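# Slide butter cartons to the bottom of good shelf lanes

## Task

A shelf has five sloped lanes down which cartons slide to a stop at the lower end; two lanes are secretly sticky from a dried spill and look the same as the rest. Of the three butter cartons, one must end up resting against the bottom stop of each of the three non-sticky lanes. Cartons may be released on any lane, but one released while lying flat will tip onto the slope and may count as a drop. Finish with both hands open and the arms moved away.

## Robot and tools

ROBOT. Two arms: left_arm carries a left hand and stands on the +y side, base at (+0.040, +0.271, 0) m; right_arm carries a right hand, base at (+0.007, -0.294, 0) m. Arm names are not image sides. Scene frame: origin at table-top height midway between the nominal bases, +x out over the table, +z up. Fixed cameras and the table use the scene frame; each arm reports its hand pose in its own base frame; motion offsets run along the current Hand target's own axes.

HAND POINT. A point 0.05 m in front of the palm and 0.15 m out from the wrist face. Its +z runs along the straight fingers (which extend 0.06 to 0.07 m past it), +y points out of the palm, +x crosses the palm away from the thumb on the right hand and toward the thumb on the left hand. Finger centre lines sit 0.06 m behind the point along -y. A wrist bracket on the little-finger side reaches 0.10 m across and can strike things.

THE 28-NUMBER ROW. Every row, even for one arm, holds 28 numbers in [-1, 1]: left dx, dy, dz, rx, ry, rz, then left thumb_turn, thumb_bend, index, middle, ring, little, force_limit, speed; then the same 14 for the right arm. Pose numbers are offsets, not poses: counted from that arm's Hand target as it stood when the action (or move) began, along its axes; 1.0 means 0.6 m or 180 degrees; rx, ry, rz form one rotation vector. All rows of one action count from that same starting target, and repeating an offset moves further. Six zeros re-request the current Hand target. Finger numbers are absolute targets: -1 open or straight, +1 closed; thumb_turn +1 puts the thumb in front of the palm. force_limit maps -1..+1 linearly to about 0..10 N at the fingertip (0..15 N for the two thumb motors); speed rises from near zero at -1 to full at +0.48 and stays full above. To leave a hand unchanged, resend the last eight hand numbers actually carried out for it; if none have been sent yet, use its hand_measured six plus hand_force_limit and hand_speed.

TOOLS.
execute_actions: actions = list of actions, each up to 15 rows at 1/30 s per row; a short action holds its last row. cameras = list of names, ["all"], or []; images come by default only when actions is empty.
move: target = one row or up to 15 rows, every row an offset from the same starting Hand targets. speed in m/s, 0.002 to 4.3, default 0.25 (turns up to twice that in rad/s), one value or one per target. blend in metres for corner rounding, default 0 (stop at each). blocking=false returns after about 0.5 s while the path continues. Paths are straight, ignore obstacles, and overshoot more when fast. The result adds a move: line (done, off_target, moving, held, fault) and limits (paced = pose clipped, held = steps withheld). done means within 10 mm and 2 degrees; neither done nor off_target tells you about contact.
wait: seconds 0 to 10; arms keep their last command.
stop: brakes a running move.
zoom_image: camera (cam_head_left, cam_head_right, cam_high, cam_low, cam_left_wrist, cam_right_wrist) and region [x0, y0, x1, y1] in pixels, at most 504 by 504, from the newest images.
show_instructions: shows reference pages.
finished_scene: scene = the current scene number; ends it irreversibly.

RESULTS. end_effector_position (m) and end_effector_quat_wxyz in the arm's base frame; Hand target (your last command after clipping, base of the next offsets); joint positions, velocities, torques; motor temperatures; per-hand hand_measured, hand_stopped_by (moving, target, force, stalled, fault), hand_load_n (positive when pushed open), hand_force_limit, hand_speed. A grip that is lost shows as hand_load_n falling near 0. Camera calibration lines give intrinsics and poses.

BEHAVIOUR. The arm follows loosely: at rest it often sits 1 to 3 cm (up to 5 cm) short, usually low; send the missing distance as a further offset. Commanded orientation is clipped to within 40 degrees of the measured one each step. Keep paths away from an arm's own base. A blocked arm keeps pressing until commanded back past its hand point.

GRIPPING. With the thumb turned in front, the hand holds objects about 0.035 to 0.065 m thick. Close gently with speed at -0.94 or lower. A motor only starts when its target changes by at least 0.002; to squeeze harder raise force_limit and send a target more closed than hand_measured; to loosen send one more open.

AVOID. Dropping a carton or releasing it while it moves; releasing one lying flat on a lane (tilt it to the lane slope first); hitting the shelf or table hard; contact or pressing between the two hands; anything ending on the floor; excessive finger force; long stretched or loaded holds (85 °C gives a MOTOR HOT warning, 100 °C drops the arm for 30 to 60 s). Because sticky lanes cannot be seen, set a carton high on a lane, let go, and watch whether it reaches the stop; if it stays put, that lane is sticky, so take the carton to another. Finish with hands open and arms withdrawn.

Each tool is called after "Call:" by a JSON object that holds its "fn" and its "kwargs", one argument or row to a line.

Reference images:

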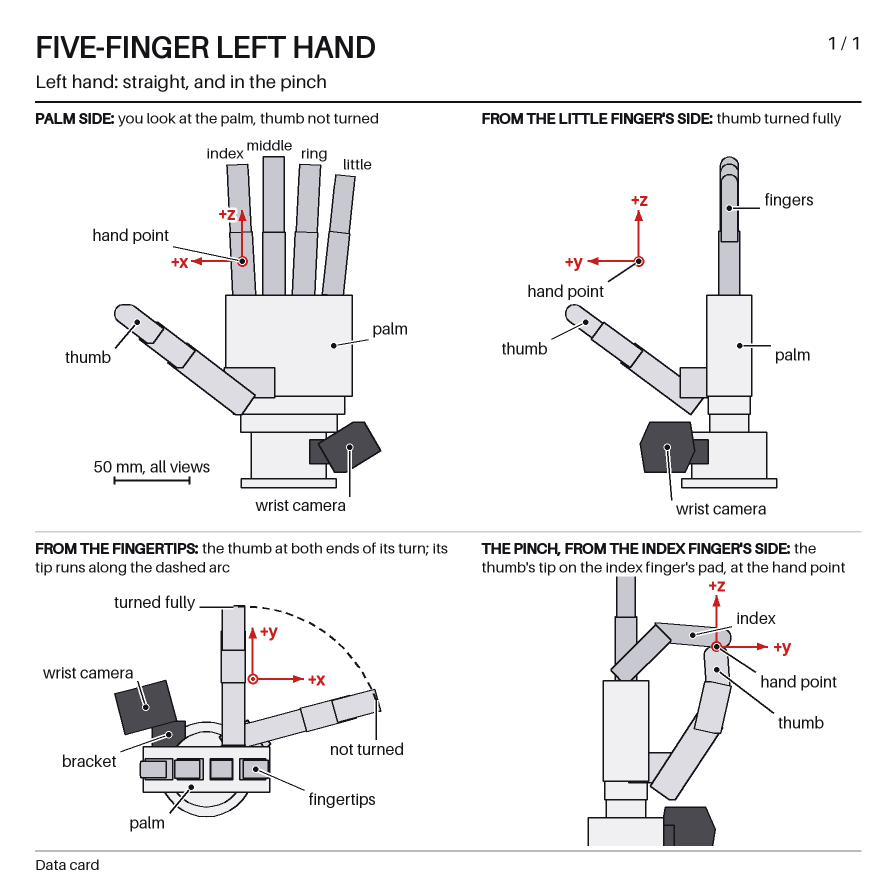

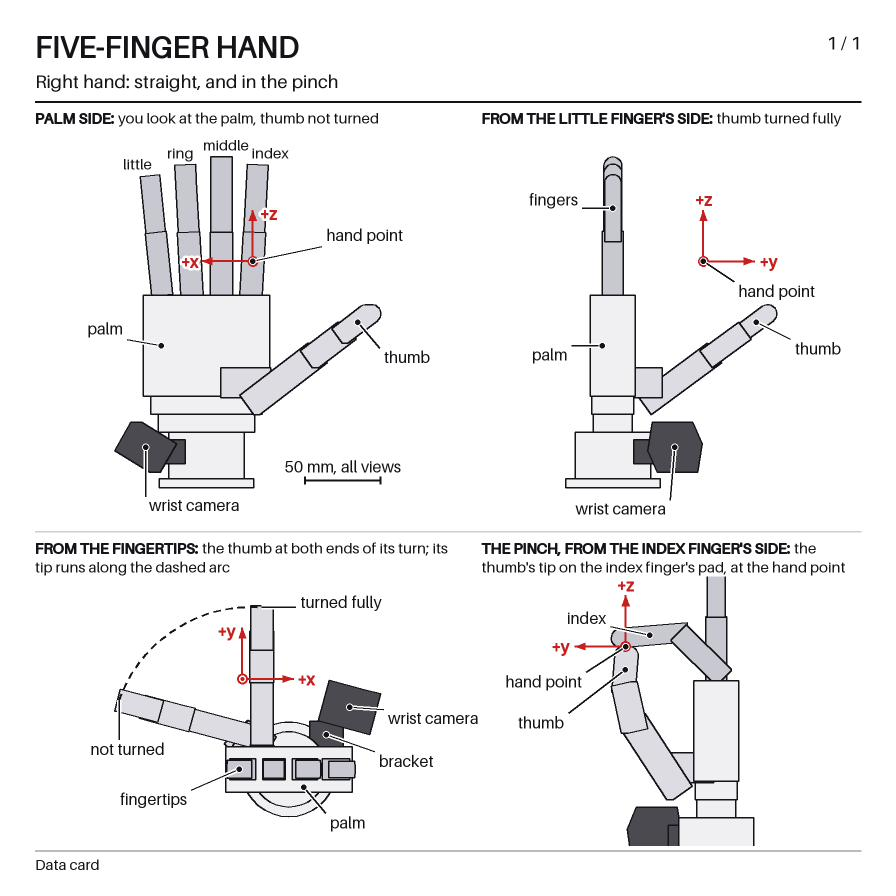

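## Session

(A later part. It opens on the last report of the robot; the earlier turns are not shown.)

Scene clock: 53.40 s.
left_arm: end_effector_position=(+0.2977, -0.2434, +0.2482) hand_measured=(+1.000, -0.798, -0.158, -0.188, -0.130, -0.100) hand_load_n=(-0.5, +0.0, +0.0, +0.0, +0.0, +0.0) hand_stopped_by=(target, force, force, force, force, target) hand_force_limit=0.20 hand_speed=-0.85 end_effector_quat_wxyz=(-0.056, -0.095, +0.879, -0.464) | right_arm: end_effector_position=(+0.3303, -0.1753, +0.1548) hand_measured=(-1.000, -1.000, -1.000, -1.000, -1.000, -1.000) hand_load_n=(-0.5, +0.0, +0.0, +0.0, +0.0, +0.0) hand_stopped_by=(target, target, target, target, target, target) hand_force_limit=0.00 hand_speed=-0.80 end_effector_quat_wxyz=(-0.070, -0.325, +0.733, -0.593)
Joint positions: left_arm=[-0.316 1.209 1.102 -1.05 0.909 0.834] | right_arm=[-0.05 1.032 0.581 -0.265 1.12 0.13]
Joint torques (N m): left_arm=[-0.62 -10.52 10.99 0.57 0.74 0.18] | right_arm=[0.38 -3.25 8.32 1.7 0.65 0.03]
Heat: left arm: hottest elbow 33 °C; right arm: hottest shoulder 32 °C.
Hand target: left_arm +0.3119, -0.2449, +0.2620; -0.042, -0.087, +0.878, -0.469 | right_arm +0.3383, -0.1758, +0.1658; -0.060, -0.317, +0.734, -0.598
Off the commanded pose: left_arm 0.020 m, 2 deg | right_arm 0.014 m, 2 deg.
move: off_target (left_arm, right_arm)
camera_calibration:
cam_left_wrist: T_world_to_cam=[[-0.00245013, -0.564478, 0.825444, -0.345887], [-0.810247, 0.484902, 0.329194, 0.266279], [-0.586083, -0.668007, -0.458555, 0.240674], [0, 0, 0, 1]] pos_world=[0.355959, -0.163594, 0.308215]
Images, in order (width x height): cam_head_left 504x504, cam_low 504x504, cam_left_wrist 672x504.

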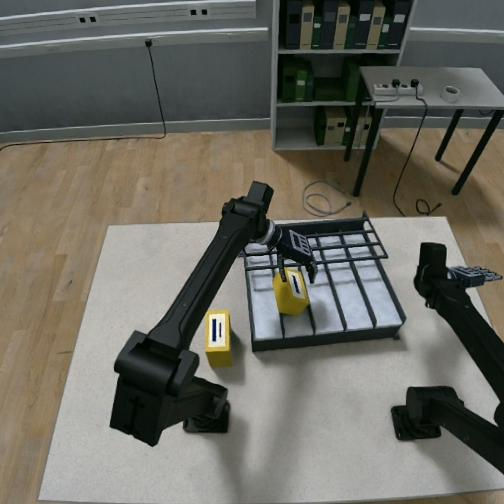

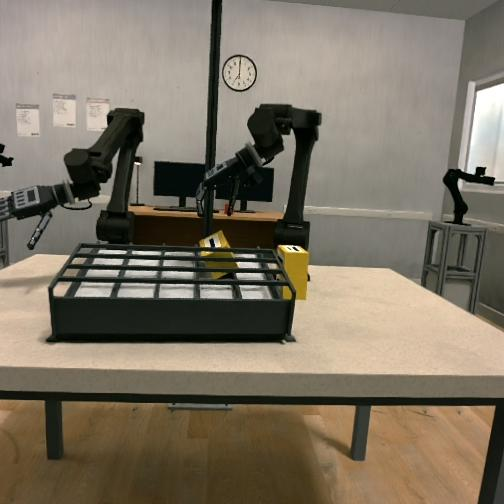

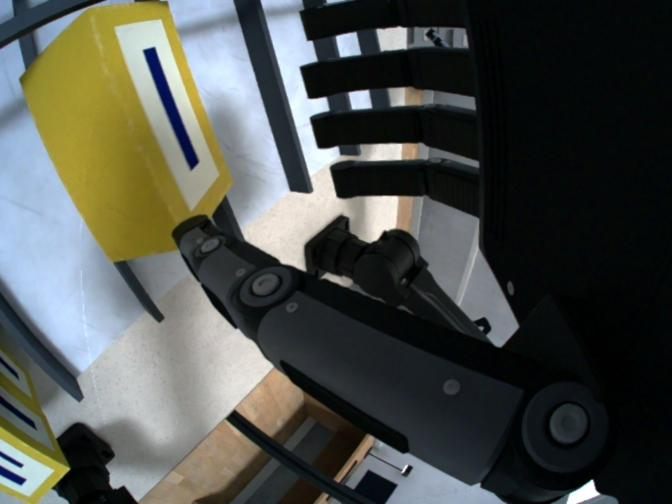

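Call:
{"fn": "move", "kwargs": {
  "target": [-0.0295,0.125,0.0388,-0.018,-0.0155,-0.0113,1,-1,-0.65,-0.65,-0.65,-0.65,0.2,0,0,0,0,0,0,0,-1,-1,-1,-1,-1,-1,0,-0.8],
  "speed": 0.12,
  "cameras": ["cam_left_wrist","cam_low","cam_head_left"]
}}

Call:
{"fn": "zoom_image", "kwargs": {
  "camera": "cam_low",
  "region": [150, 160, 290, 300]
}}

Call:
{"fn": "zoom_image", "kwargs": {
  "camera": "cam_head_left",
  "region": [240, 230, 340, 350]
}}

Scene clock: 64.97 s.
left_arm: end_effector_position=(+0.3098, -0.2237, +0.1920) hand_measured=(+1.000, -1.000, -0.650, -0.650, -0.650, -0.650) hand_load_n=(+0.0, +0.0, +0.0, +0.0, +0.0, +0.0) hand_stopped_by=(target, target, target, target, target, target) hand_force_limit=0.20 hand_speed=0.00 end_effector_quat_wxyz=(-0.034, -0.114, +0.889, -0.443) | right_arm: end_effector_position=(+0.3303, -0.1753, +0.1548) hand_measured=(-1.000, -1.000, -1.000, -1.000, -1.000, -1.000) hand_load_n=(+0.0, +0.0, +0.0, +0.0, +0.0, +0.0) hand_stopped_by=(target, target, target, target, target, target) hand_force_limit=0.00 hand_speed=-0.80 end_effector_quat_wxyz=(-0.070, -0.325, +0.733, -0.593)
Joint positions: left_arm=[-0.277 1.232 0.993 -0.932 0.854 0.855] | right_arm=[-0.05 1.032 0.581 -0.265 1.12 0.13]
Joint torques (N m): left_arm=[-0.56 -10.52 7.28 1.5 0.59 0.18] | right_arm=[0.21 -3.02 8.36 1.7 0.68 0.06]
Motor temperatures (°C): left_arm=[31 28 34 27 27 26] | right_arm=[26 32 31 24 25 25]
Heat: left arm: hottest elbow 34 °C; right arm: hottest shoulder 32 °C.
Hand target: left_arm +0.3151, -0.2215, +0.1850; -0.032, -0.112, +0.890, -0.441 | right_arm +0.3383, -0.1758, +0.1658; -0.060, -0.317, +0.734, -0.598
Off the commanded pose: left_arm 0.009 m, 0 deg | right_arm 0.014 m, 2 deg.
move: off_target (right_arm)
camera_calibration:
cam_left_wrist: T_world_to_cam=[[0.0108426, -0.607197, 0.794478, -0.295961], [-0.837895, 0.428099, 0.338619, 0.279206], [-0.545724, -0.66936, -0.504125, 0.231088], [0, 0, 0, 1]] pos_world=[0.363264, -0.144554, 0.257087]
Images, in order (width x height): cam_head_left 504x504, cam_low 504x504, cam_left_wrist 672x504.

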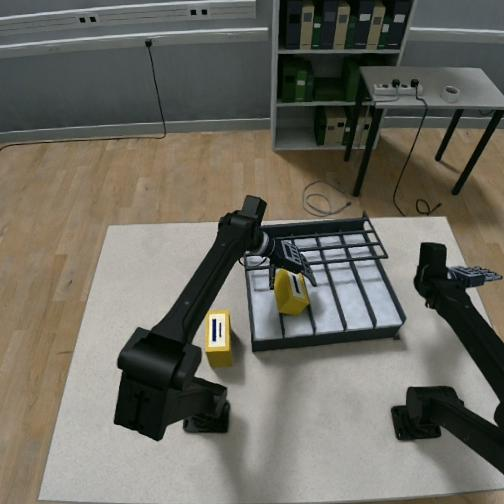

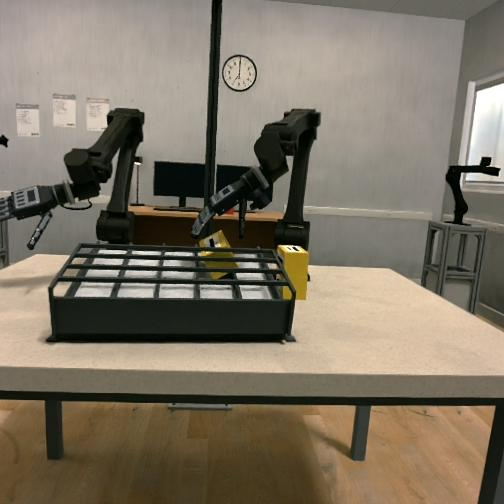

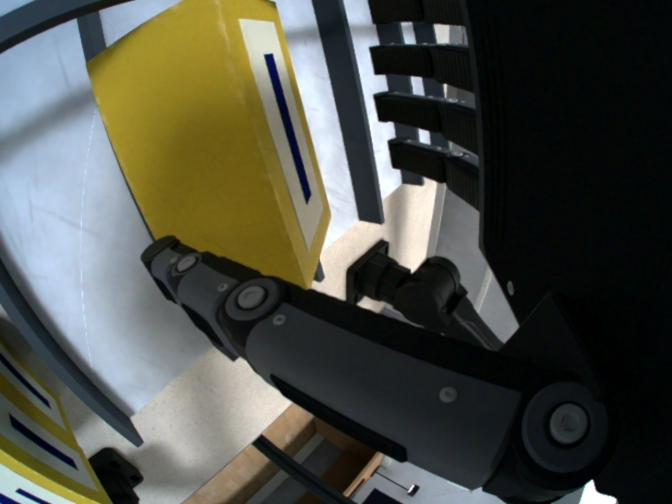

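Scaled by 3.600.

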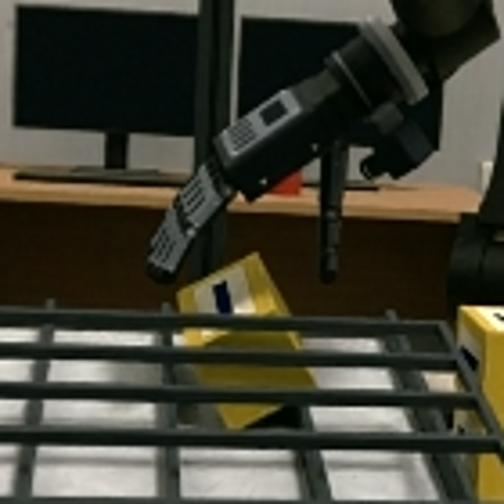

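Scaled by 4.200.

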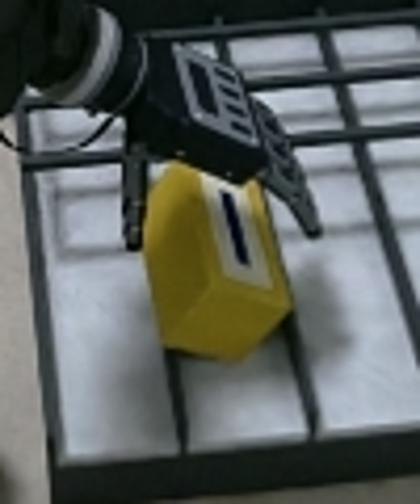

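Call:
{"fn": "move", "kwargs": {
  "target": [
    [-0.013,0.0649,0.0507,0,0,0,1,-1,-0.65,-0.65,-0.65,-0.65,0.2,0,0,0,0,0,0,0,-1,-1,-1,-1,-1,-1,0,-0.8],
    [-0.013,0.0649,0.0507,0,0,0,1,-0.85,-0.35,-0.35,-0.35,-0.35,-0.2,-0.8,0,0,0,0,0,0,-1,-1,-1,-1,-1,-1,0,-0.8]
  ],
  "speed": 0.1,
  "cameras": ["cam_left_wrist","cam_low","cam_head_left"]
}}

Call:
{"fn": "zoom_image", "kwargs": {
  "camera": "cam_low",
  "region": [150, 180, 290, 300]
}}

Call:
{"fn": "zoom_image", "kwargs": {
  "camera": "cam_head_left",
  "region": [240, 230, 340, 350]
}}

Scene clock: 68.23 s.
left_arm: end_effector_position=(+0.3133, -0.2277, +0.1445) hand_measured=(+1.000, -0.884, -0.358, -0.360, -0.376, -0.352) hand_load_n=(+3.5, +16.0, +4.5, +4.0, +1.0, +4.5) hand_stopped_by=(target, force, force, force, force, force) hand_force_limit=-0.20 hand_speed=-0.80 end_effector_quat_wxyz=(-0.029, -0.103, +0.885, -0.452) | right_arm: end_effector_position=(+0.3303, -0.1753, +0.1548) hand_measured=(-1.000, -1.000, -1.000, -1.000, -1.000, -1.000) hand_load_n=(+0.0, +0.0, +0.0, +0.0, +0.0, +0.0) hand_stopped_by=(target, target, target, target, target, target) hand_force_limit=0.00 hand_speed=-0.80 end_effector_quat_wxyz=(-0.070, -0.325, +0.733, -0.593)
Joint positions: left_arm=[-0.28 1.278 0.895 -0.768 0.87 0.862] | right_arm=[-0.05 1.032 0.581 -0.265 1.12 0.13]
Joint torques (N m): left_arm=[-0.38 -10.99 7.04 0.66 0.01 0.13] | right_arm=[0.44 -3.25 8.28 1.69 0.64 0.03]
Heat: left arm: hottest elbow 34 °C; right arm: hottest shoulder 32 °C.
Hand target: left_arm +0.3152, -0.2214, +0.1351; -0.031, -0.112, +0.890, -0.441 | right_arm +0.3383, -0.1758, +0.1658; -0.060, -0.317, +0.734, -0.598
Off the commanded pose: left_arm 0.012 m, 2 deg | right_arm 0.014 m, 2 deg.
move: off_target (left_arm, right_arm)
camera_calibration:
cam_left_wrist: T_world_to_cam=[[-0.0132193, -0.59163, 0.806101, -0.251306], [-0.839129, 0.444976, 0.312825, 0.307919], [-0.543772, -0.672288, -0.502336, 0.204778], [0, 0, 0, 1]] pos_world=[0.366415, -0.148027, 0.209121]
Images, in order (width x height): cam_head_left 504x504, cam_low 504x504, cam_left_wrist 672x504.

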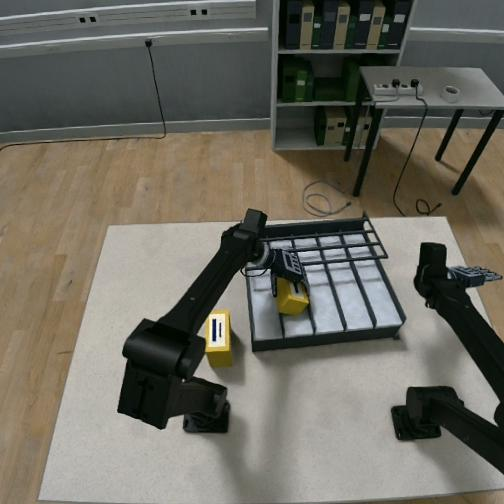

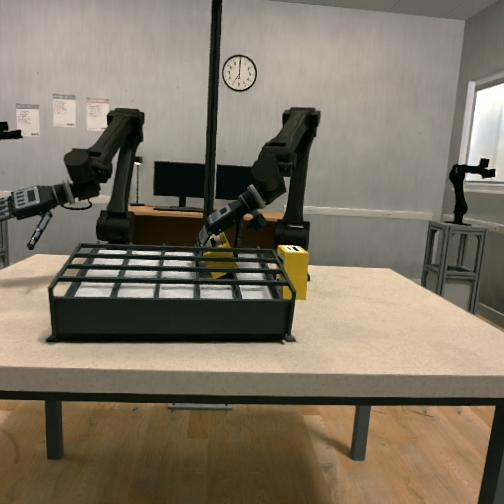

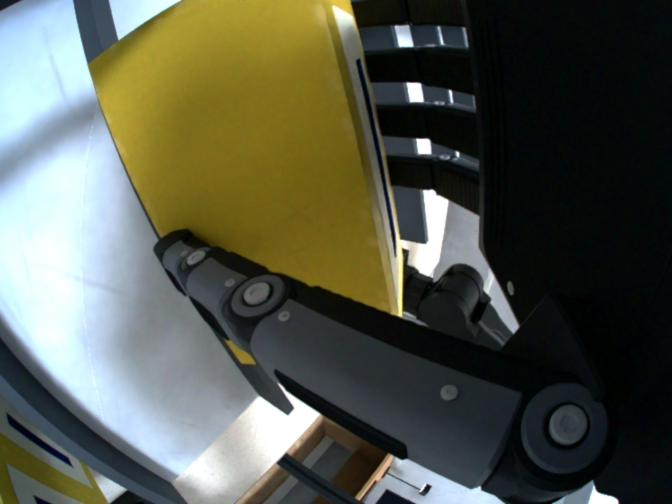

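Scaled by 3.600.

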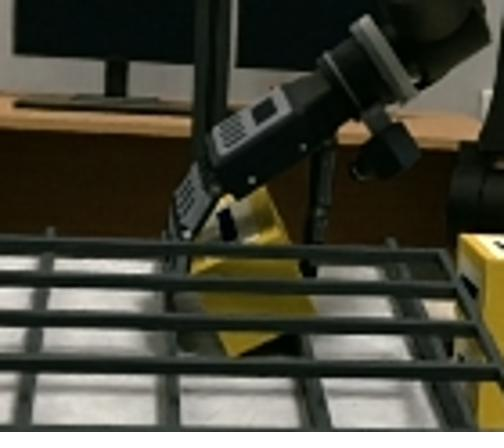

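Scaled by 4.200.

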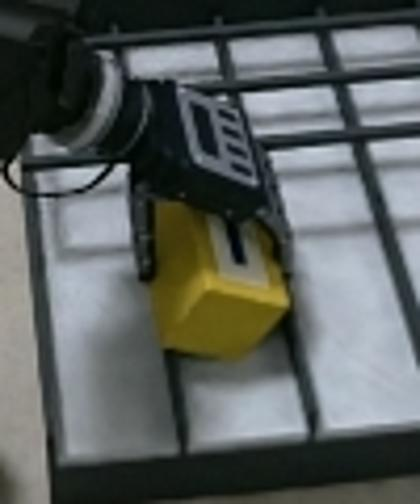

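Call:
{"fn": "move", "kwargs": {
  "target": [
    [0.0043,-0.0188,0.0145,0,0,0,1,-0.85,-0.35,-0.35,-0.35,-0.35,-0.2,-0.8,0,0,0,0,0,0,-1,-1,-1,-1,-1,-1,0,-0.8]
  ],
  "speed": 0.06,
  "cameras": ["cam_left_wrist","cam_low","cam_head_left"]
}}

Call:
{"fn": "zoom_image", "kwargs": {
  "camera": "cam_low",
  "region": [150, 180, 290, 300]
}}

Scene clock: 70.73 s.
left_arm: end_effector_position=(+0.3136, -0.2315, +0.1432) hand_measured=(+1.000, -0.886, -0.358, -0.360, -0.376, -0.352) hand_load_n=(+3.5, +17.0, +3.5, +3.0, +0.5, +3.5) hand_stopped_by=(target, force, force, force, force, force) hand_force_limit=-0.20 hand_speed=-0.80 end_effector_quat_wxyz=(-0.027, -0.109, +0.888, -0.446) | right_arm: end_effector_position=(+0.3303, -0.1753, +0.1548) hand_measured=(-1.000, -1.000, -1.000, -1.000, -1.000, -1.000) hand_load_n=(+0.0, +0.0, +0.0, +0.0, +0.0, +0.0) hand_stopped_by=(target, target, target, target, target, target) hand_force_limit=0.00 hand_speed=-0.80 end_effector_quat_wxyz=(-0.070, -0.325, +0.733, -0.593)
Joint positions: left_arm=[-0.295 1.278 0.895 -0.753 0.847 0.834] | right_arm=[-0.05 1.032 0.581 -0.265 1.12 0.13]
Joint torques (N m): left_arm=[-1.96 -10.81 7.72 1.25 0.32 -0.06] | right_arm=[0.09 -3.31 8.27 1.65 0.65 0.03]
Heat: left arm: hottest elbow 34 °C; right arm: hottest shoulder 32 °C.
Hand target: left_arm +0.3156, -0.2353, +0.1390; -0.032, -0.112, +0.890, -0.441 | right_arm +0.3383, -0.1758, +0.1658; -0.060, -0.317, +0.734, -0.598
Off the commanded pose: left_arm 0.006 m, 1 deg | right_arm 0.014 m, 2 deg.
move: off_target (right_arm)
camera_calibration:
cam_left_wrist: T_world_to_cam=[[-0.00481426, -0.603335, 0.797473, -0.25663], [-0.842994, 0.431421, 0.321306, 0.307076], [-0.537902, -0.670718, -0.510685, 0.201526], [0, 0, 0, 1]] pos_world=[0.366028, -0.152146, 0.208907]
Images, in order (width x height): cam_head_left 504x504, cam_low 504x504, cam_left_wrist 672x504.

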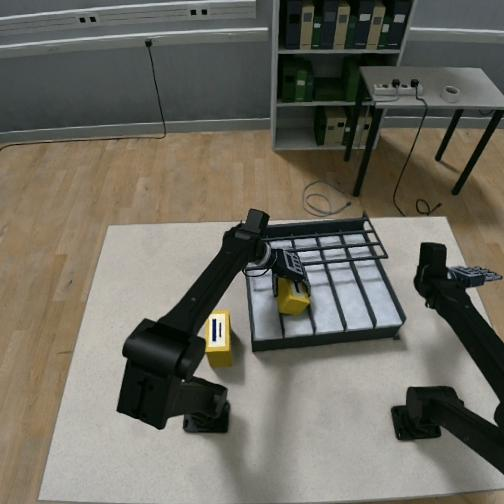

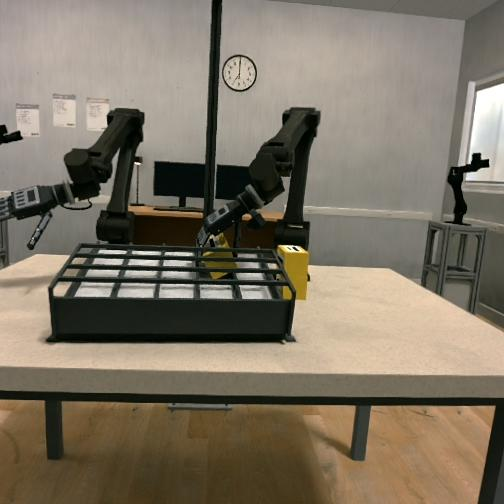

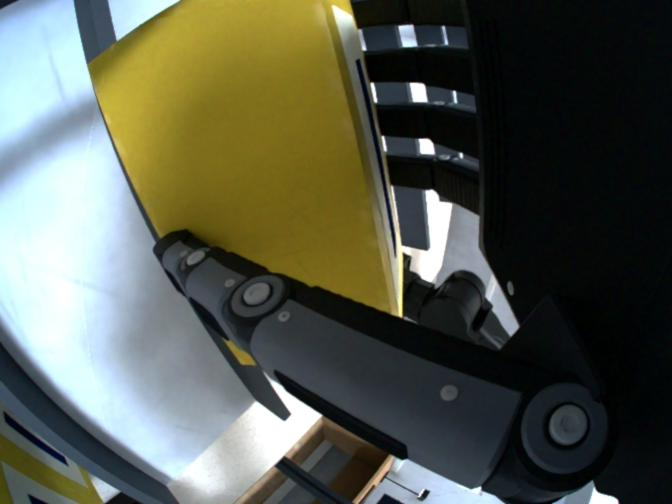

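Scaled by 3.600.

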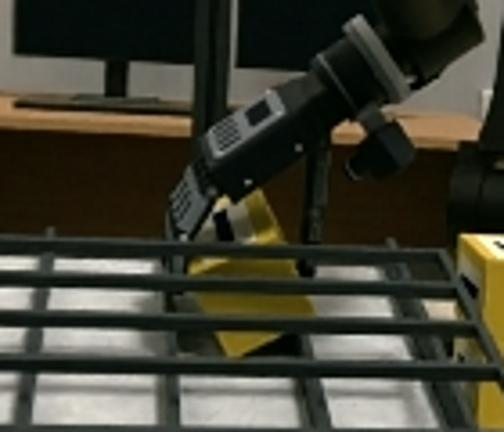

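Call:
{"fn": "move", "kwargs": {
  "target": [0.011,-0.0455,0.0062,0,0,0,1,-0.85,-0.35,-0.35,-0.35,-0.35,-0.2,-0.8,0,0,0,0,0,0,-1,-1,-1,-1,-1,-1,0,-0.8],
  "speed": 0.05,
  "cameras": ["cam_left_wrist","cam_low","cam_head_left"]
}}

Call:
{"fn": "zoom_image", "kwargs": {
  "camera": "cam_low",
  "region": [150, 180, 290, 300]
}}

Call:
{"fn": "zoom_image", "kwargs": {
  "camera": "cam_head_left",
  "region": [240, 230, 340, 350]
}}

Scene clock: 76.20 s.
left_arm: end_effector_position=(+0.3092, -0.2430, +0.1450) hand_measured=(+1.000, -0.886, -0.358, -0.360, -0.376, -0.352) hand_load_n=(+2.5, +17.5, +3.5, +3.0, +0.5, +3.0) hand_stopped_by=(target, force, force, force, force, force) hand_force_limit=-0.20 hand_speed=-0.80 end_effector_quat_wxyz=(-0.031, -0.113, +0.894, -0.433) | right_arm: end_effector_position=(+0.3303, -0.1753, +0.1548) hand_measured=(-1.000, -1.000, -1.000, -1.000, -1.000, -1.000) hand_load_n=(+0.0, +0.0, +0.0, +0.0, +0.0, +0.0) hand_stopped_by=(target, target, target, target, target, target) hand_force_limit=0.00 hand_speed=-0.80 end_effector_quat_wxyz=(-0.070, -0.325, +0.733, -0.593)
Joint positions: left_arm=[-0.338 1.278 0.907 -0.751 0.809 0.786] | right_arm=[-0.05 1.032 0.581 -0.265 1.12 0.13]
Joint torques (N m): left_arm=[-2.67 -11.93 9.8 1.09 0.87 -0.2] | right_arm=[0.38 -2.9 8.36 1.68 0.67 0.03]
Heat: left arm: hottest elbow 34 °C; right arm: hottest shoulder 32 °C.
Hand target: left_arm +0.3155, -0.2554, +0.1589; -0.032, -0.112, +0.890, -0.441 | right_arm +0.3383, -0.1758, +0.1658; -0.060, -0.317, +0.734, -0.598
Off the commanded pose: left_arm 0.020 m, 1 deg | right_arm 0.014 m, 2 deg.
move: off_target (left_arm, right_arm)
camera_calibration:
cam_left_wrist: T_world_to_cam=[[0.00746354, -0.624225, 0.781209, -0.27162], [-0.839263, 0.420837, 0.344288, 0.300703], [-0.543675, -0.658209, -0.520748, 0.198576], [0, 0, 0, 1]] pos_world=[0.362357, -0.165394, 0.212072]
Images, in order (width x height): cam_head_left 504x504, cam_low 504x504, cam_left_wrist 672x504.

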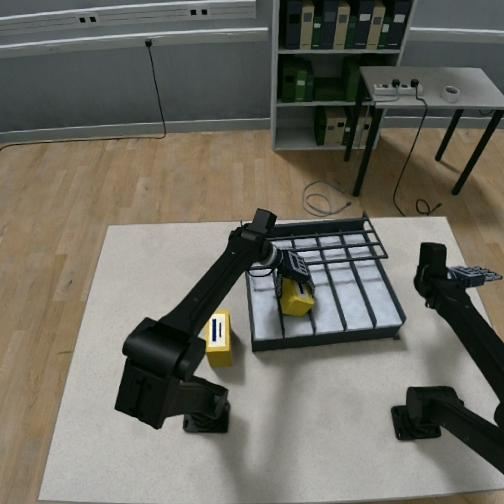

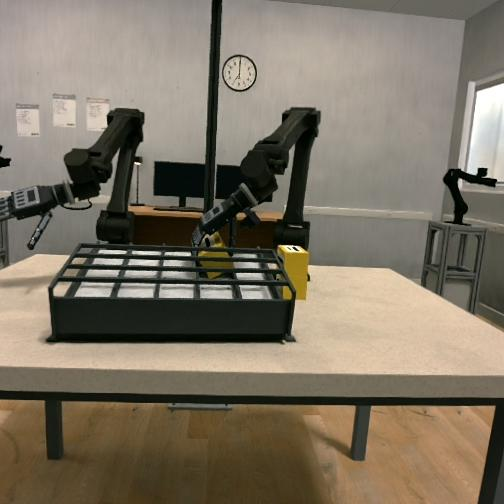

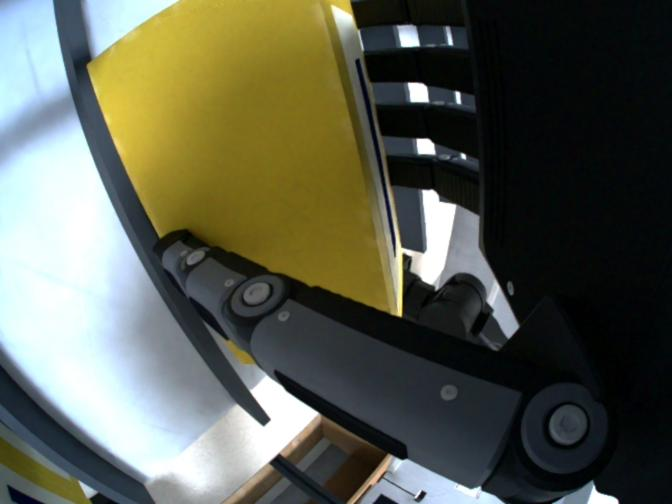

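Scaled by 3.600.

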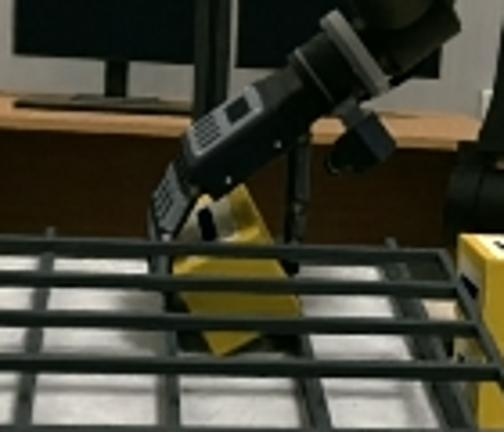

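Scaled by 4.200.

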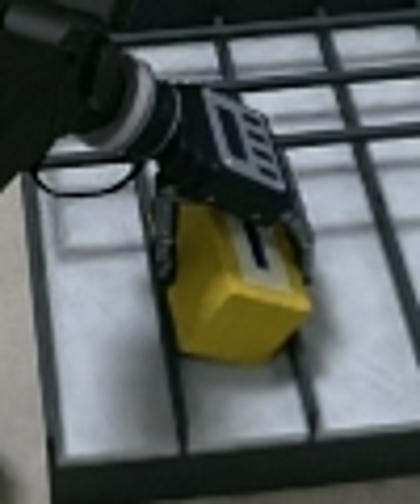

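Call:
{"fn": "move", "kwargs": {
  "target": [
    [-0.003,0.0156,0.0122,0,0,0,1,-0.85,-0.35,-0.35,-0.35,-0.35,-0.2,-0.8,0,0,0,0,0,0,-1,-1,-1,-1,-1,-1,0,-0.8],
    [-0.003,0.0156,0.0122,0,0,0,1,-0.93,-0.35,-0.35,-0.35,-0.35,-0.2,-0.9,0,0,0,0,0,0,-1,-1,-1,-1,-1,-1,0,-0.8]
  ],
  "speed": 0.05,
  "cameras": ["cam_left_wrist","cam_low","cam_head_left"]
}}

Call:
{"fn": "zoom_image", "kwargs": {
  "camera": "cam_low",
  "region": [150, 180, 290, 300]
}}

Call:
{"fn": "zoom_image", "kwargs": {
  "camera": "cam_head_left",
  "region": [240, 230, 340, 350]
}}

Scene clock: 79.43 s.
left_arm: end_effector_position=(+0.3110, -0.2473, +0.1453) hand_measured=(+1.000, -0.932, -0.358, -0.358, -0.374, -0.352) hand_load_n=(+1.5, +4.5, +0.5, +0.5, +0.0, +1.0) hand_stopped_by=(target, target, force, force, force, force) hand_force_limit=-0.20 hand_speed=-0.90 end_effector_quat_wxyz=(-0.030, -0.115, +0.892, -0.437) | right_arm: end_effector_position=(+0.3303, -0.1753, +0.1548) hand_measured=(-1.000, -1.000, -1.000, -1.000, -1.000, -1.000) hand_load_n=(-0.5, +0.0, +0.0, +0.0, +0.0, +0.0) hand_stopped_by=(target, target, target, target, target, target) hand_force_limit=0.00 hand_speed=-0.80 end_effector_quat_wxyz=(-0.070, -0.325, +0.733, -0.593)
Joint positions: left_arm=[-0.345 1.282 0.907 -0.73 0.809 0.767] | right_arm=[-0.05 1.032 0.581 -0.265 1.12 0.13]
Joint torques (N m): left_arm=[-1.9 -11.05 8.29 1.68 0.83 -0.07] | right_arm=[0.38 -2.84 8.27 1.73 0.65 0.04]
Heat: left arm: hottest elbow 34 °C; right arm: hottest shoulder 32 °C.
Hand target: left_arm +0.3154, -0.2554, +0.1469; -0.032, -0.112, +0.890, -0.441 | right_arm +0.3383, -0.1758, +0.1658; -0.060, -0.317, +0.734, -0.598
Off the commanded pose: left_arm 0.009 m, 1 deg | right_arm 0.014 m, 2 deg.
move: off_target (right_arm)
camera_calibration:
cam_left_wrist: T_world_to_cam=[[0.00971116, -0.618882, 0.785424, -0.274524], [-0.84187, 0.418789, 0.340398, 0.30488], [-0.539593, -0.66453, -0.516951, 0.193523], [0, 0, 0, 1]] pos_world=[0.363759, -0.168977, 0.211879]
Images, in order (width x height): cam_head_left 504x504, cam_low 504x504, cam_left_wrist 672x504.

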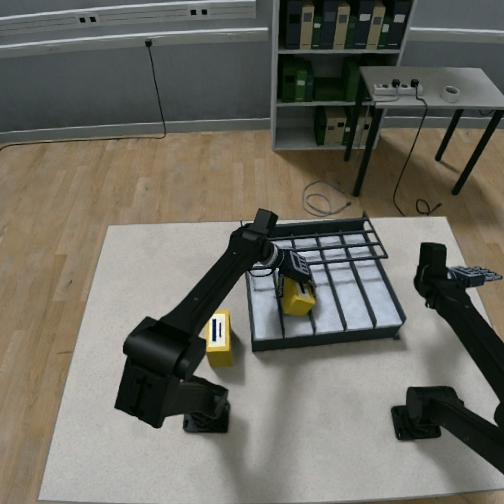

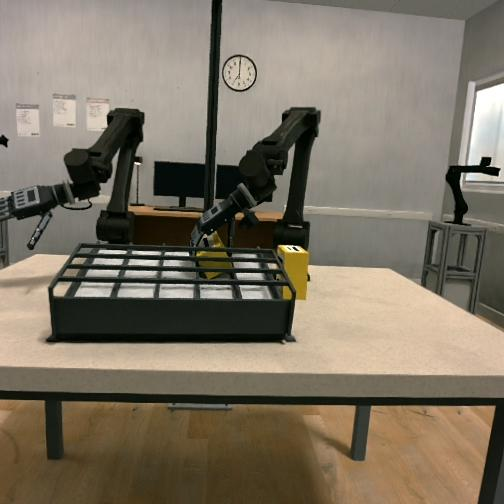

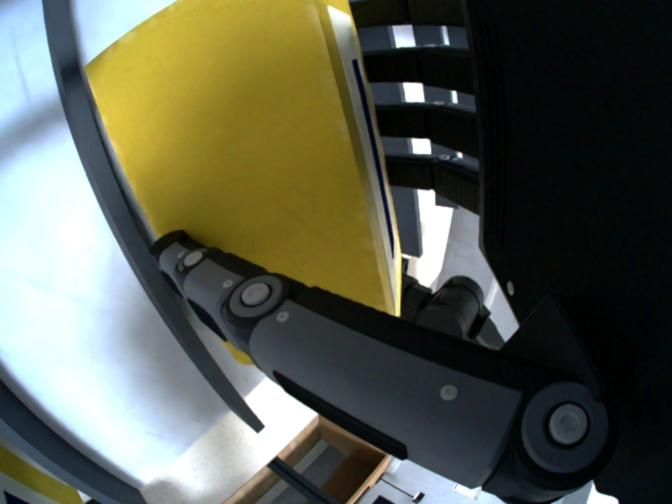

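Scaled by 3.600.

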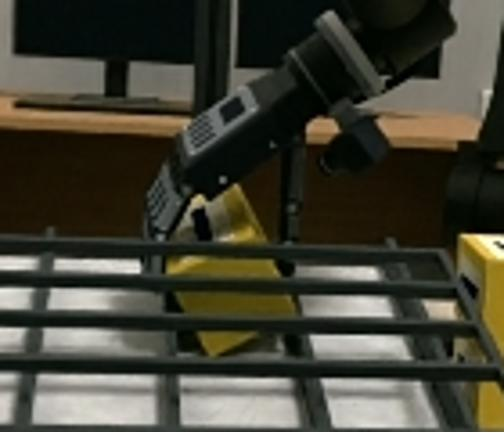

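Scaled by 4.200.

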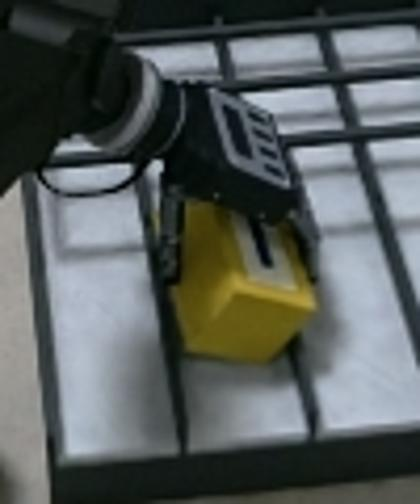

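Call:
{"fn": "move", "kwargs": {
  "target": [0,0,0,0,0,0,1,-1,-0.35,-0.35,-0.35,-0.35,-0.2,-0.9,0,0,0,0,0,0,-1,-1,-1,-1,-1,-1,0,-0.8],
  "speed": 0.05,
  "cameras": ["cam_left_wrist","cam_low","cam_head_left"]
}}

Call:
{"fn": "zoom_image", "kwargs": {
  "camera": "cam_low",
  "region": [150, 180, 290, 300]
}}

Call:
{"fn": "zoom_image", "kwargs": {
  "camera": "cam_head_left",
  "region": [240, 230, 340, 350]
}}

Scene clock: 85.07 s.
left_arm: end_effector_position=(+0.3108, -0.2489, +0.1458) hand_measured=(+1.000, -1.000, -0.358, -0.358, -0.374, -0.352) hand_load_n=(+0.0, +0.0, +0.0, +0.0, +0.0, +0.0) hand_stopped_by=(target, target, force, force, force, force) hand_force_limit=-0.20 hand_speed=-0.90 end_effector_quat_wxyz=(-0.030, -0.112, +0.891, -0.438) | right_arm: end_effector_position=(+0.3303, -0.1753, +0.1548) hand_measured=(-1.000, -1.000, -1.000, -1.000, -1.000, -1.000) hand_load_n=(+0.0, +0.0, +0.0, +0.0, +0.0, +0.0) hand_stopped_by=(target, target, target, target, target, target) hand_force_limit=0.00 hand_speed=-0.80 end_effector_quat_wxyz=(-0.070, -0.325, +0.733, -0.593)
Joint positions: left_arm=[-0.348 1.282 0.907 -0.726 0.812 0.767] | right_arm=[-0.05 1.032 0.581 -0.265 1.12 0.13]
Joint torques (N m): left_arm=[-1.96 -11.22 8.25 1.55 0.72 -0.06] | right_arm=[0.38 -3.02 8.29 1.7 0.66 0.05]
Heat: left arm: hottest elbow 33 °C; right arm: hottest shoulder 32 °C.
Hand target: left_arm +0.3155, -0.2554, +0.1469; -0.032, -0.112, +0.890, -0.441 | right_arm +0.3383, -0.1758, +0.1658; -0.060, -0.317, +0.734, -0.598
Off the commanded pose: left_arm 0.008 m, 0 deg | right_arm 0.014 m, 2 deg.
move: off_target (right_arm)
camera_calibration:
cam_left_wrist: T_world_to_cam=[[0.00519992, -0.615895, 0.787811, -0.274107], [-0.840934, 0.423612, 0.336723, 0.306616], [-0.541112, -0.664248, -0.515725, 0.192901], [0, 0, 0, 1]] pos_world=[0.36365, -0.170573, 0.212184]
Images, in order (width x height): cam_head_left 504x504, cam_low 504x504, cam_left_wrist 672x504.

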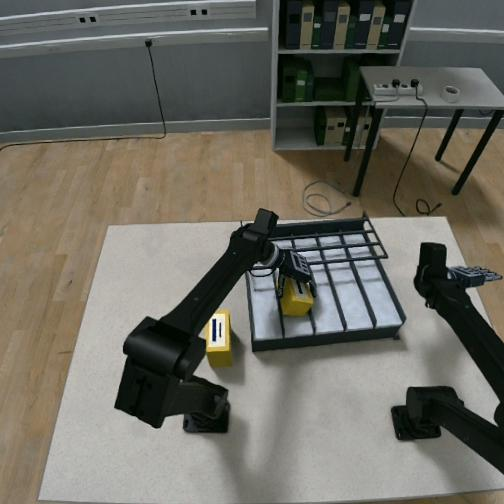

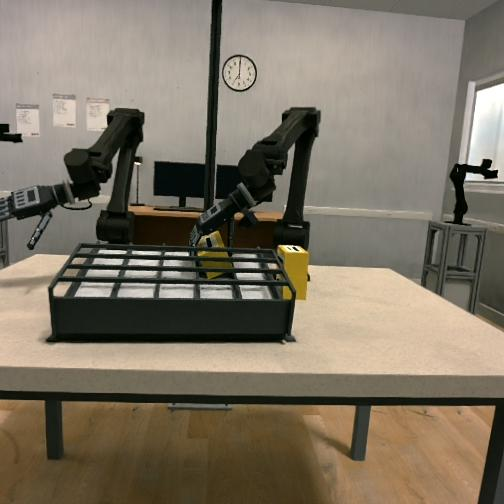

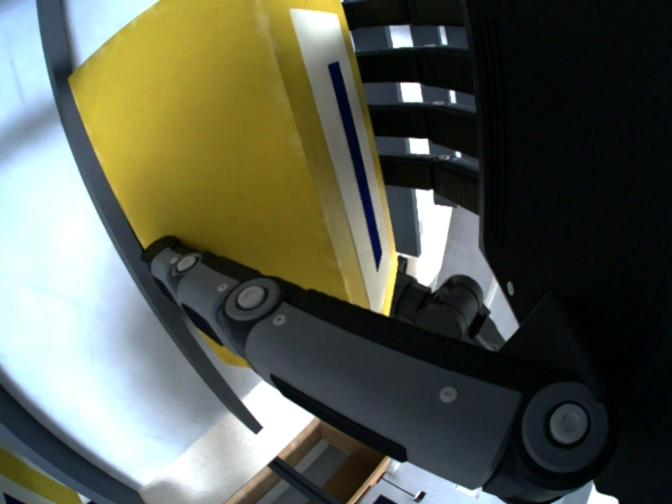

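Scaled by 3.600.

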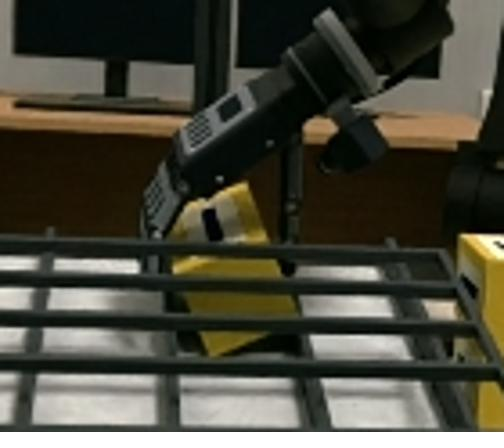

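Scaled by 4.200.

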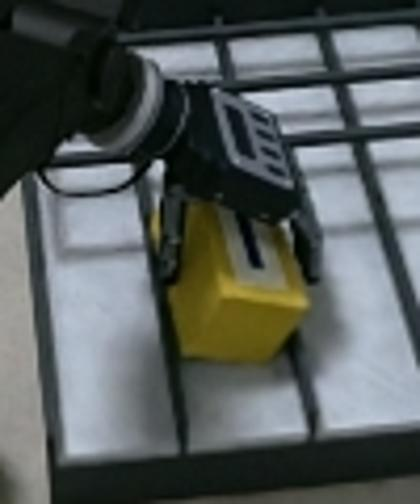

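Call:
{"fn": "move", "kwargs": {
  "target": [0.0029,-0.0097,0.0132,0,0,0,1,-1,-0.4,-0.4,-0.4,-0.4,-0.2,-0.9,0,0,0,0,0,0,-1,-1,-1,-1,-1,-1,0,-0.8],
  "speed": 0.05,
  "cameras": ["cam_left_wrist","cam_low","cam_head_left"]
}}

Call:
{"fn": "zoom_image", "kwargs": {
  "camera": "cam_low",
  "region": [150, 180, 290, 300]
}}

Call:
{"fn": "zoom_image", "kwargs": {
  "camera": "cam_head_left",
  "region": [240, 230, 340, 350]
}}

Scene clock: 87.30 s.
left_arm: end_effector_position=(+0.3113, -0.2549, +0.1439) hand_measured=(+1.000, -1.000, -0.400, -0.400, -0.400, -0.400) hand_load_n=(-0.5, +0.5, +0.0, +0.0, +0.0, +0.0) hand_stopped_by=(target, target, target, target, target, target) hand_force_limit=-0.20 hand_speed=-0.90 end_effector_quat_wxyz=(-0.028, -0.113, +0.893, -0.436) | right_arm: end_effector_position=(+0.3303, -0.1753, +0.1548) hand_measured=(-1.000, -1.000, -1.000, -1.000, -1.000, -1.000) hand_load_n=(+0.0, +0.0, +0.0, +0.0, +0.0, +0.0) hand_stopped_by=(target, target, target, target, target, target) hand_force_limit=0.00 hand_speed=-0.80 end_effector_quat_wxyz=(-0.070, -0.325, +0.733, -0.593)
Joint positions: left_arm=[-0.366 1.287 0.907 -0.706 0.796 0.746] | right_arm=[-0.05 1.032 0.581 -0.265 1.12 0.13]
Joint torques (N m): left_arm=[-2.43 -10.99 8.53 1.76 0.86 -0.17] | right_arm=[0.62 -3.14 8.31 1.68 0.69 0.04]
Heat: left arm: hottest elbow 33 °C; right arm: hottest shoulder 32 °C.
Hand target: left_arm +0.3155, -0.2654, +0.1468; -0.032, -0.112, +0.890, -0.441 | right_arm +0.3383, -0.1758, +0.1658; -0.060, -0.317, +0.734, -0.598
Off the commanded pose: left_arm 0.012 m, 1 deg | right_arm 0.014 m, 2 deg.
move: off_target (left_arm, right_arm)
camera_calibration:
cam_left_wrist: T_world_to_cam=[[0.00444739, -0.620797, 0.783959, -0.276765], [-0.842892, 0.419501, 0.336974, 0.30975], [-0.538064, -0.662292, -0.521399, 0.188696], [0, 0, 0, 1]] pos_world=[0.363847, -0.176783, 0.210981]
Images, in order (width x height): cam_head_left 504x504, cam_low 504x504, cam_left_wrist 672x504.

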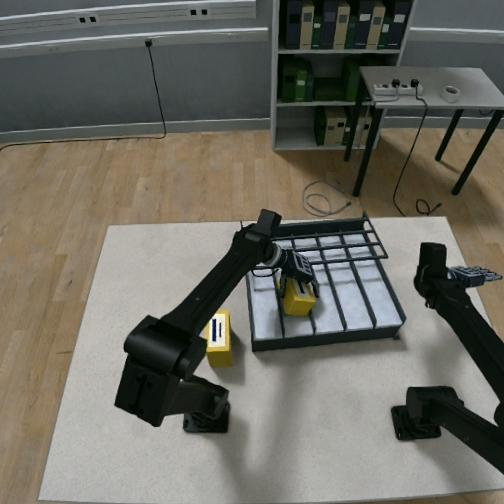

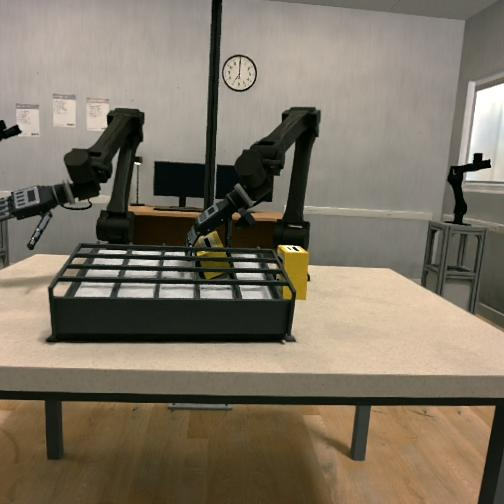

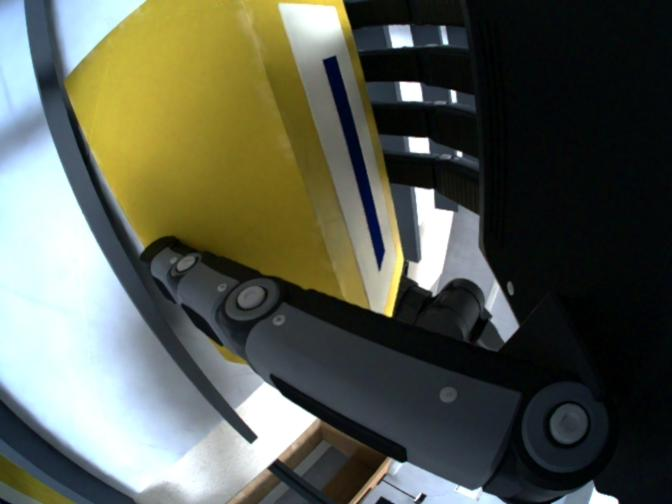

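Scaled by 3.600.

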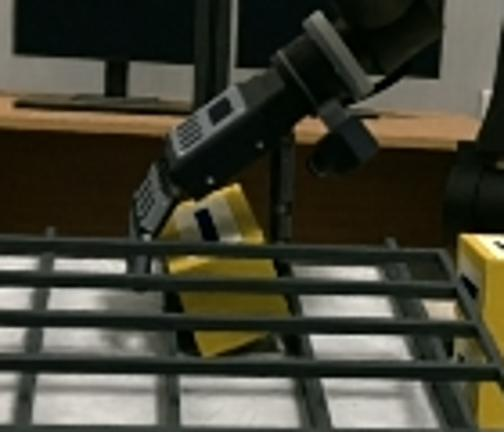

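Scaled by 4.200.

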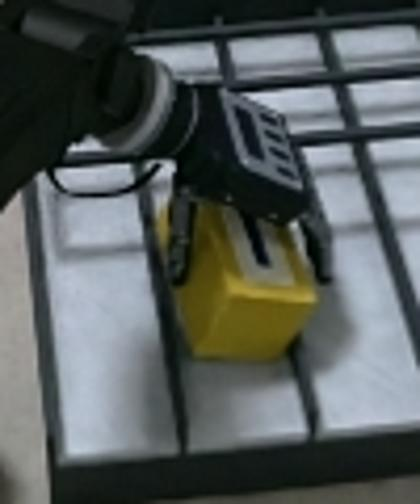

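Call:
{"fn": "move", "kwargs": {
  "target": [0.0029,-0.0097,0.0132,0,0,0,1,-1,-0.4,-0.4,-0.4,-0.4,-0.2,-0.9,0,0,0,0,0,0,-1,-1,-1,-1,-1,-1,0,-0.8],
  "speed": 0.05,
  "cameras": ["cam_left_wrist","cam_low","cam_head_left"]
}}

Call:
{"fn": "zoom_image", "kwargs": {
  "camera": "cam_low",
  "region": [150, 180, 290, 300]
}}

Call:
{"fn": "zoom_image", "kwargs": {
  "camera": "cam_head_left",
  "region": [240, 230, 340, 350]
}}

Scene clock: 89.47 s.
left_arm: end_effector_position=(+0.3147, -0.2583, +0.1404) hand_measured=(+1.000, -1.000, -0.400, -0.400, -0.400, -0.400) hand_load_n=(-2.5, +0.5, +0.0, +0.0, +0.0, +0.0) hand_stopped_by=(target, target, target, target, target, target) hand_force_limit=-0.20 hand_speed=-0.90 end_effector_quat_wxyz=(-0.021, -0.113, +0.895, -0.432) | right_arm: end_effector_position=(+0.3303, -0.1753, +0.1548) hand_measured=(-1.000, -1.000, -1.000, -1.000, -1.000, -1.000) hand_load_n=(-0.5, +0.0, +0.0, +0.0, +0.0, +0.0) hand_stopped_by=(target, target, target, target, target, target) hand_force_limit=0.00 hand_speed=-0.80 end_effector_quat_wxyz=(-0.070, -0.325, +0.733, -0.593)
Joint positions: left_arm=[-0.378 1.294 0.907 -0.684 0.776 0.735] | right_arm=[-0.05 1.032 0.581 -0.265 1.12 0.13]
Joint torques (N m): left_arm=[-3.31 -11.11 8.85 1.74 1.15 -0.28] | right_arm=[0.15 -2.96 8.29 1.63 0.67 0.05]
Heat: left arm: hottest elbow 33 °C; right arm: hottest shoulder 32 °C.
Hand target: left_arm +0.3154, -0.2754, +0.1467; -0.032, -0.112, +0.890, -0.441 | right_arm +0.3383, -0.1758, +0.1658; -0.060, -0.317, +0.734, -0.598
Off the commanded pose: left_arm 0.018 m, 2 deg | right_arm 0.014 m, 2 deg.
move: off_target (left_arm, right_arm)
camera_calibration:
cam_left_wrist: T_world_to_cam=[[-0.00153625, -0.629404, 0.777077, -0.275565], [-0.848747, 0.411737, 0.331814, 0.315725], [-0.528797, -0.659032, -0.534838, 0.186239], [0, 0, 0, 1]] pos_world=[0.36603, -0.1807, 0.208981]
Images, in order (width x height): cam_head_left 504x504, cam_low 504x504, cam_left_wrist 672x504.

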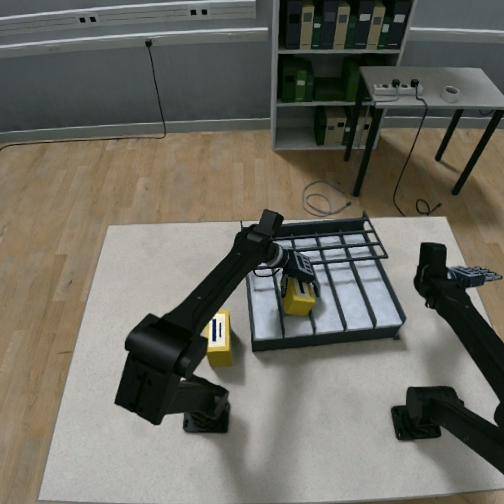

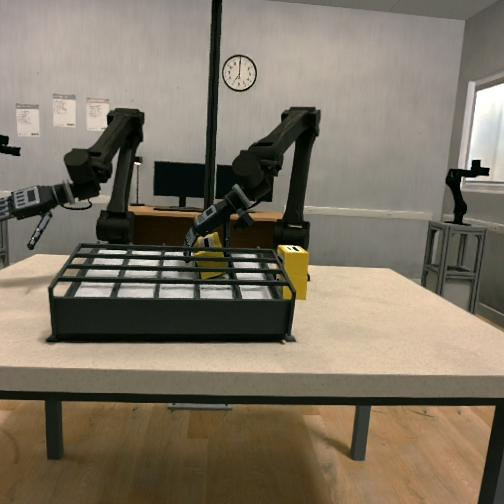

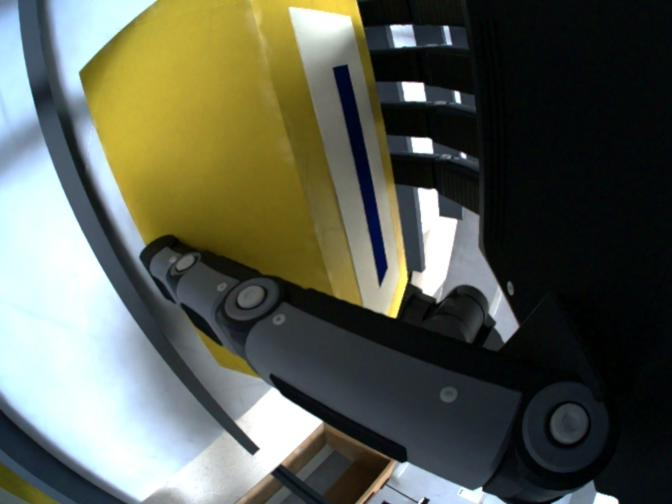

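Scaled by 3.600.

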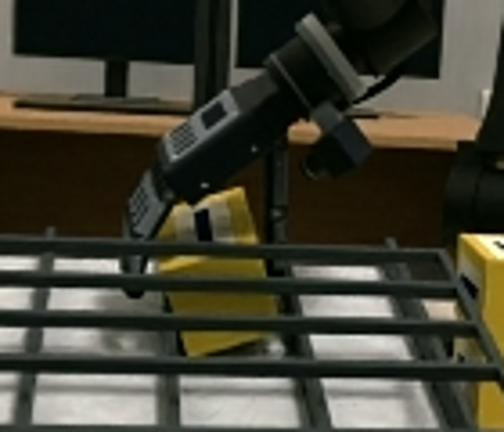

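Scaled by 4.200.

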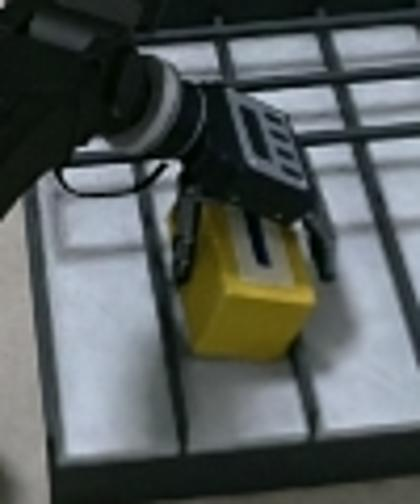

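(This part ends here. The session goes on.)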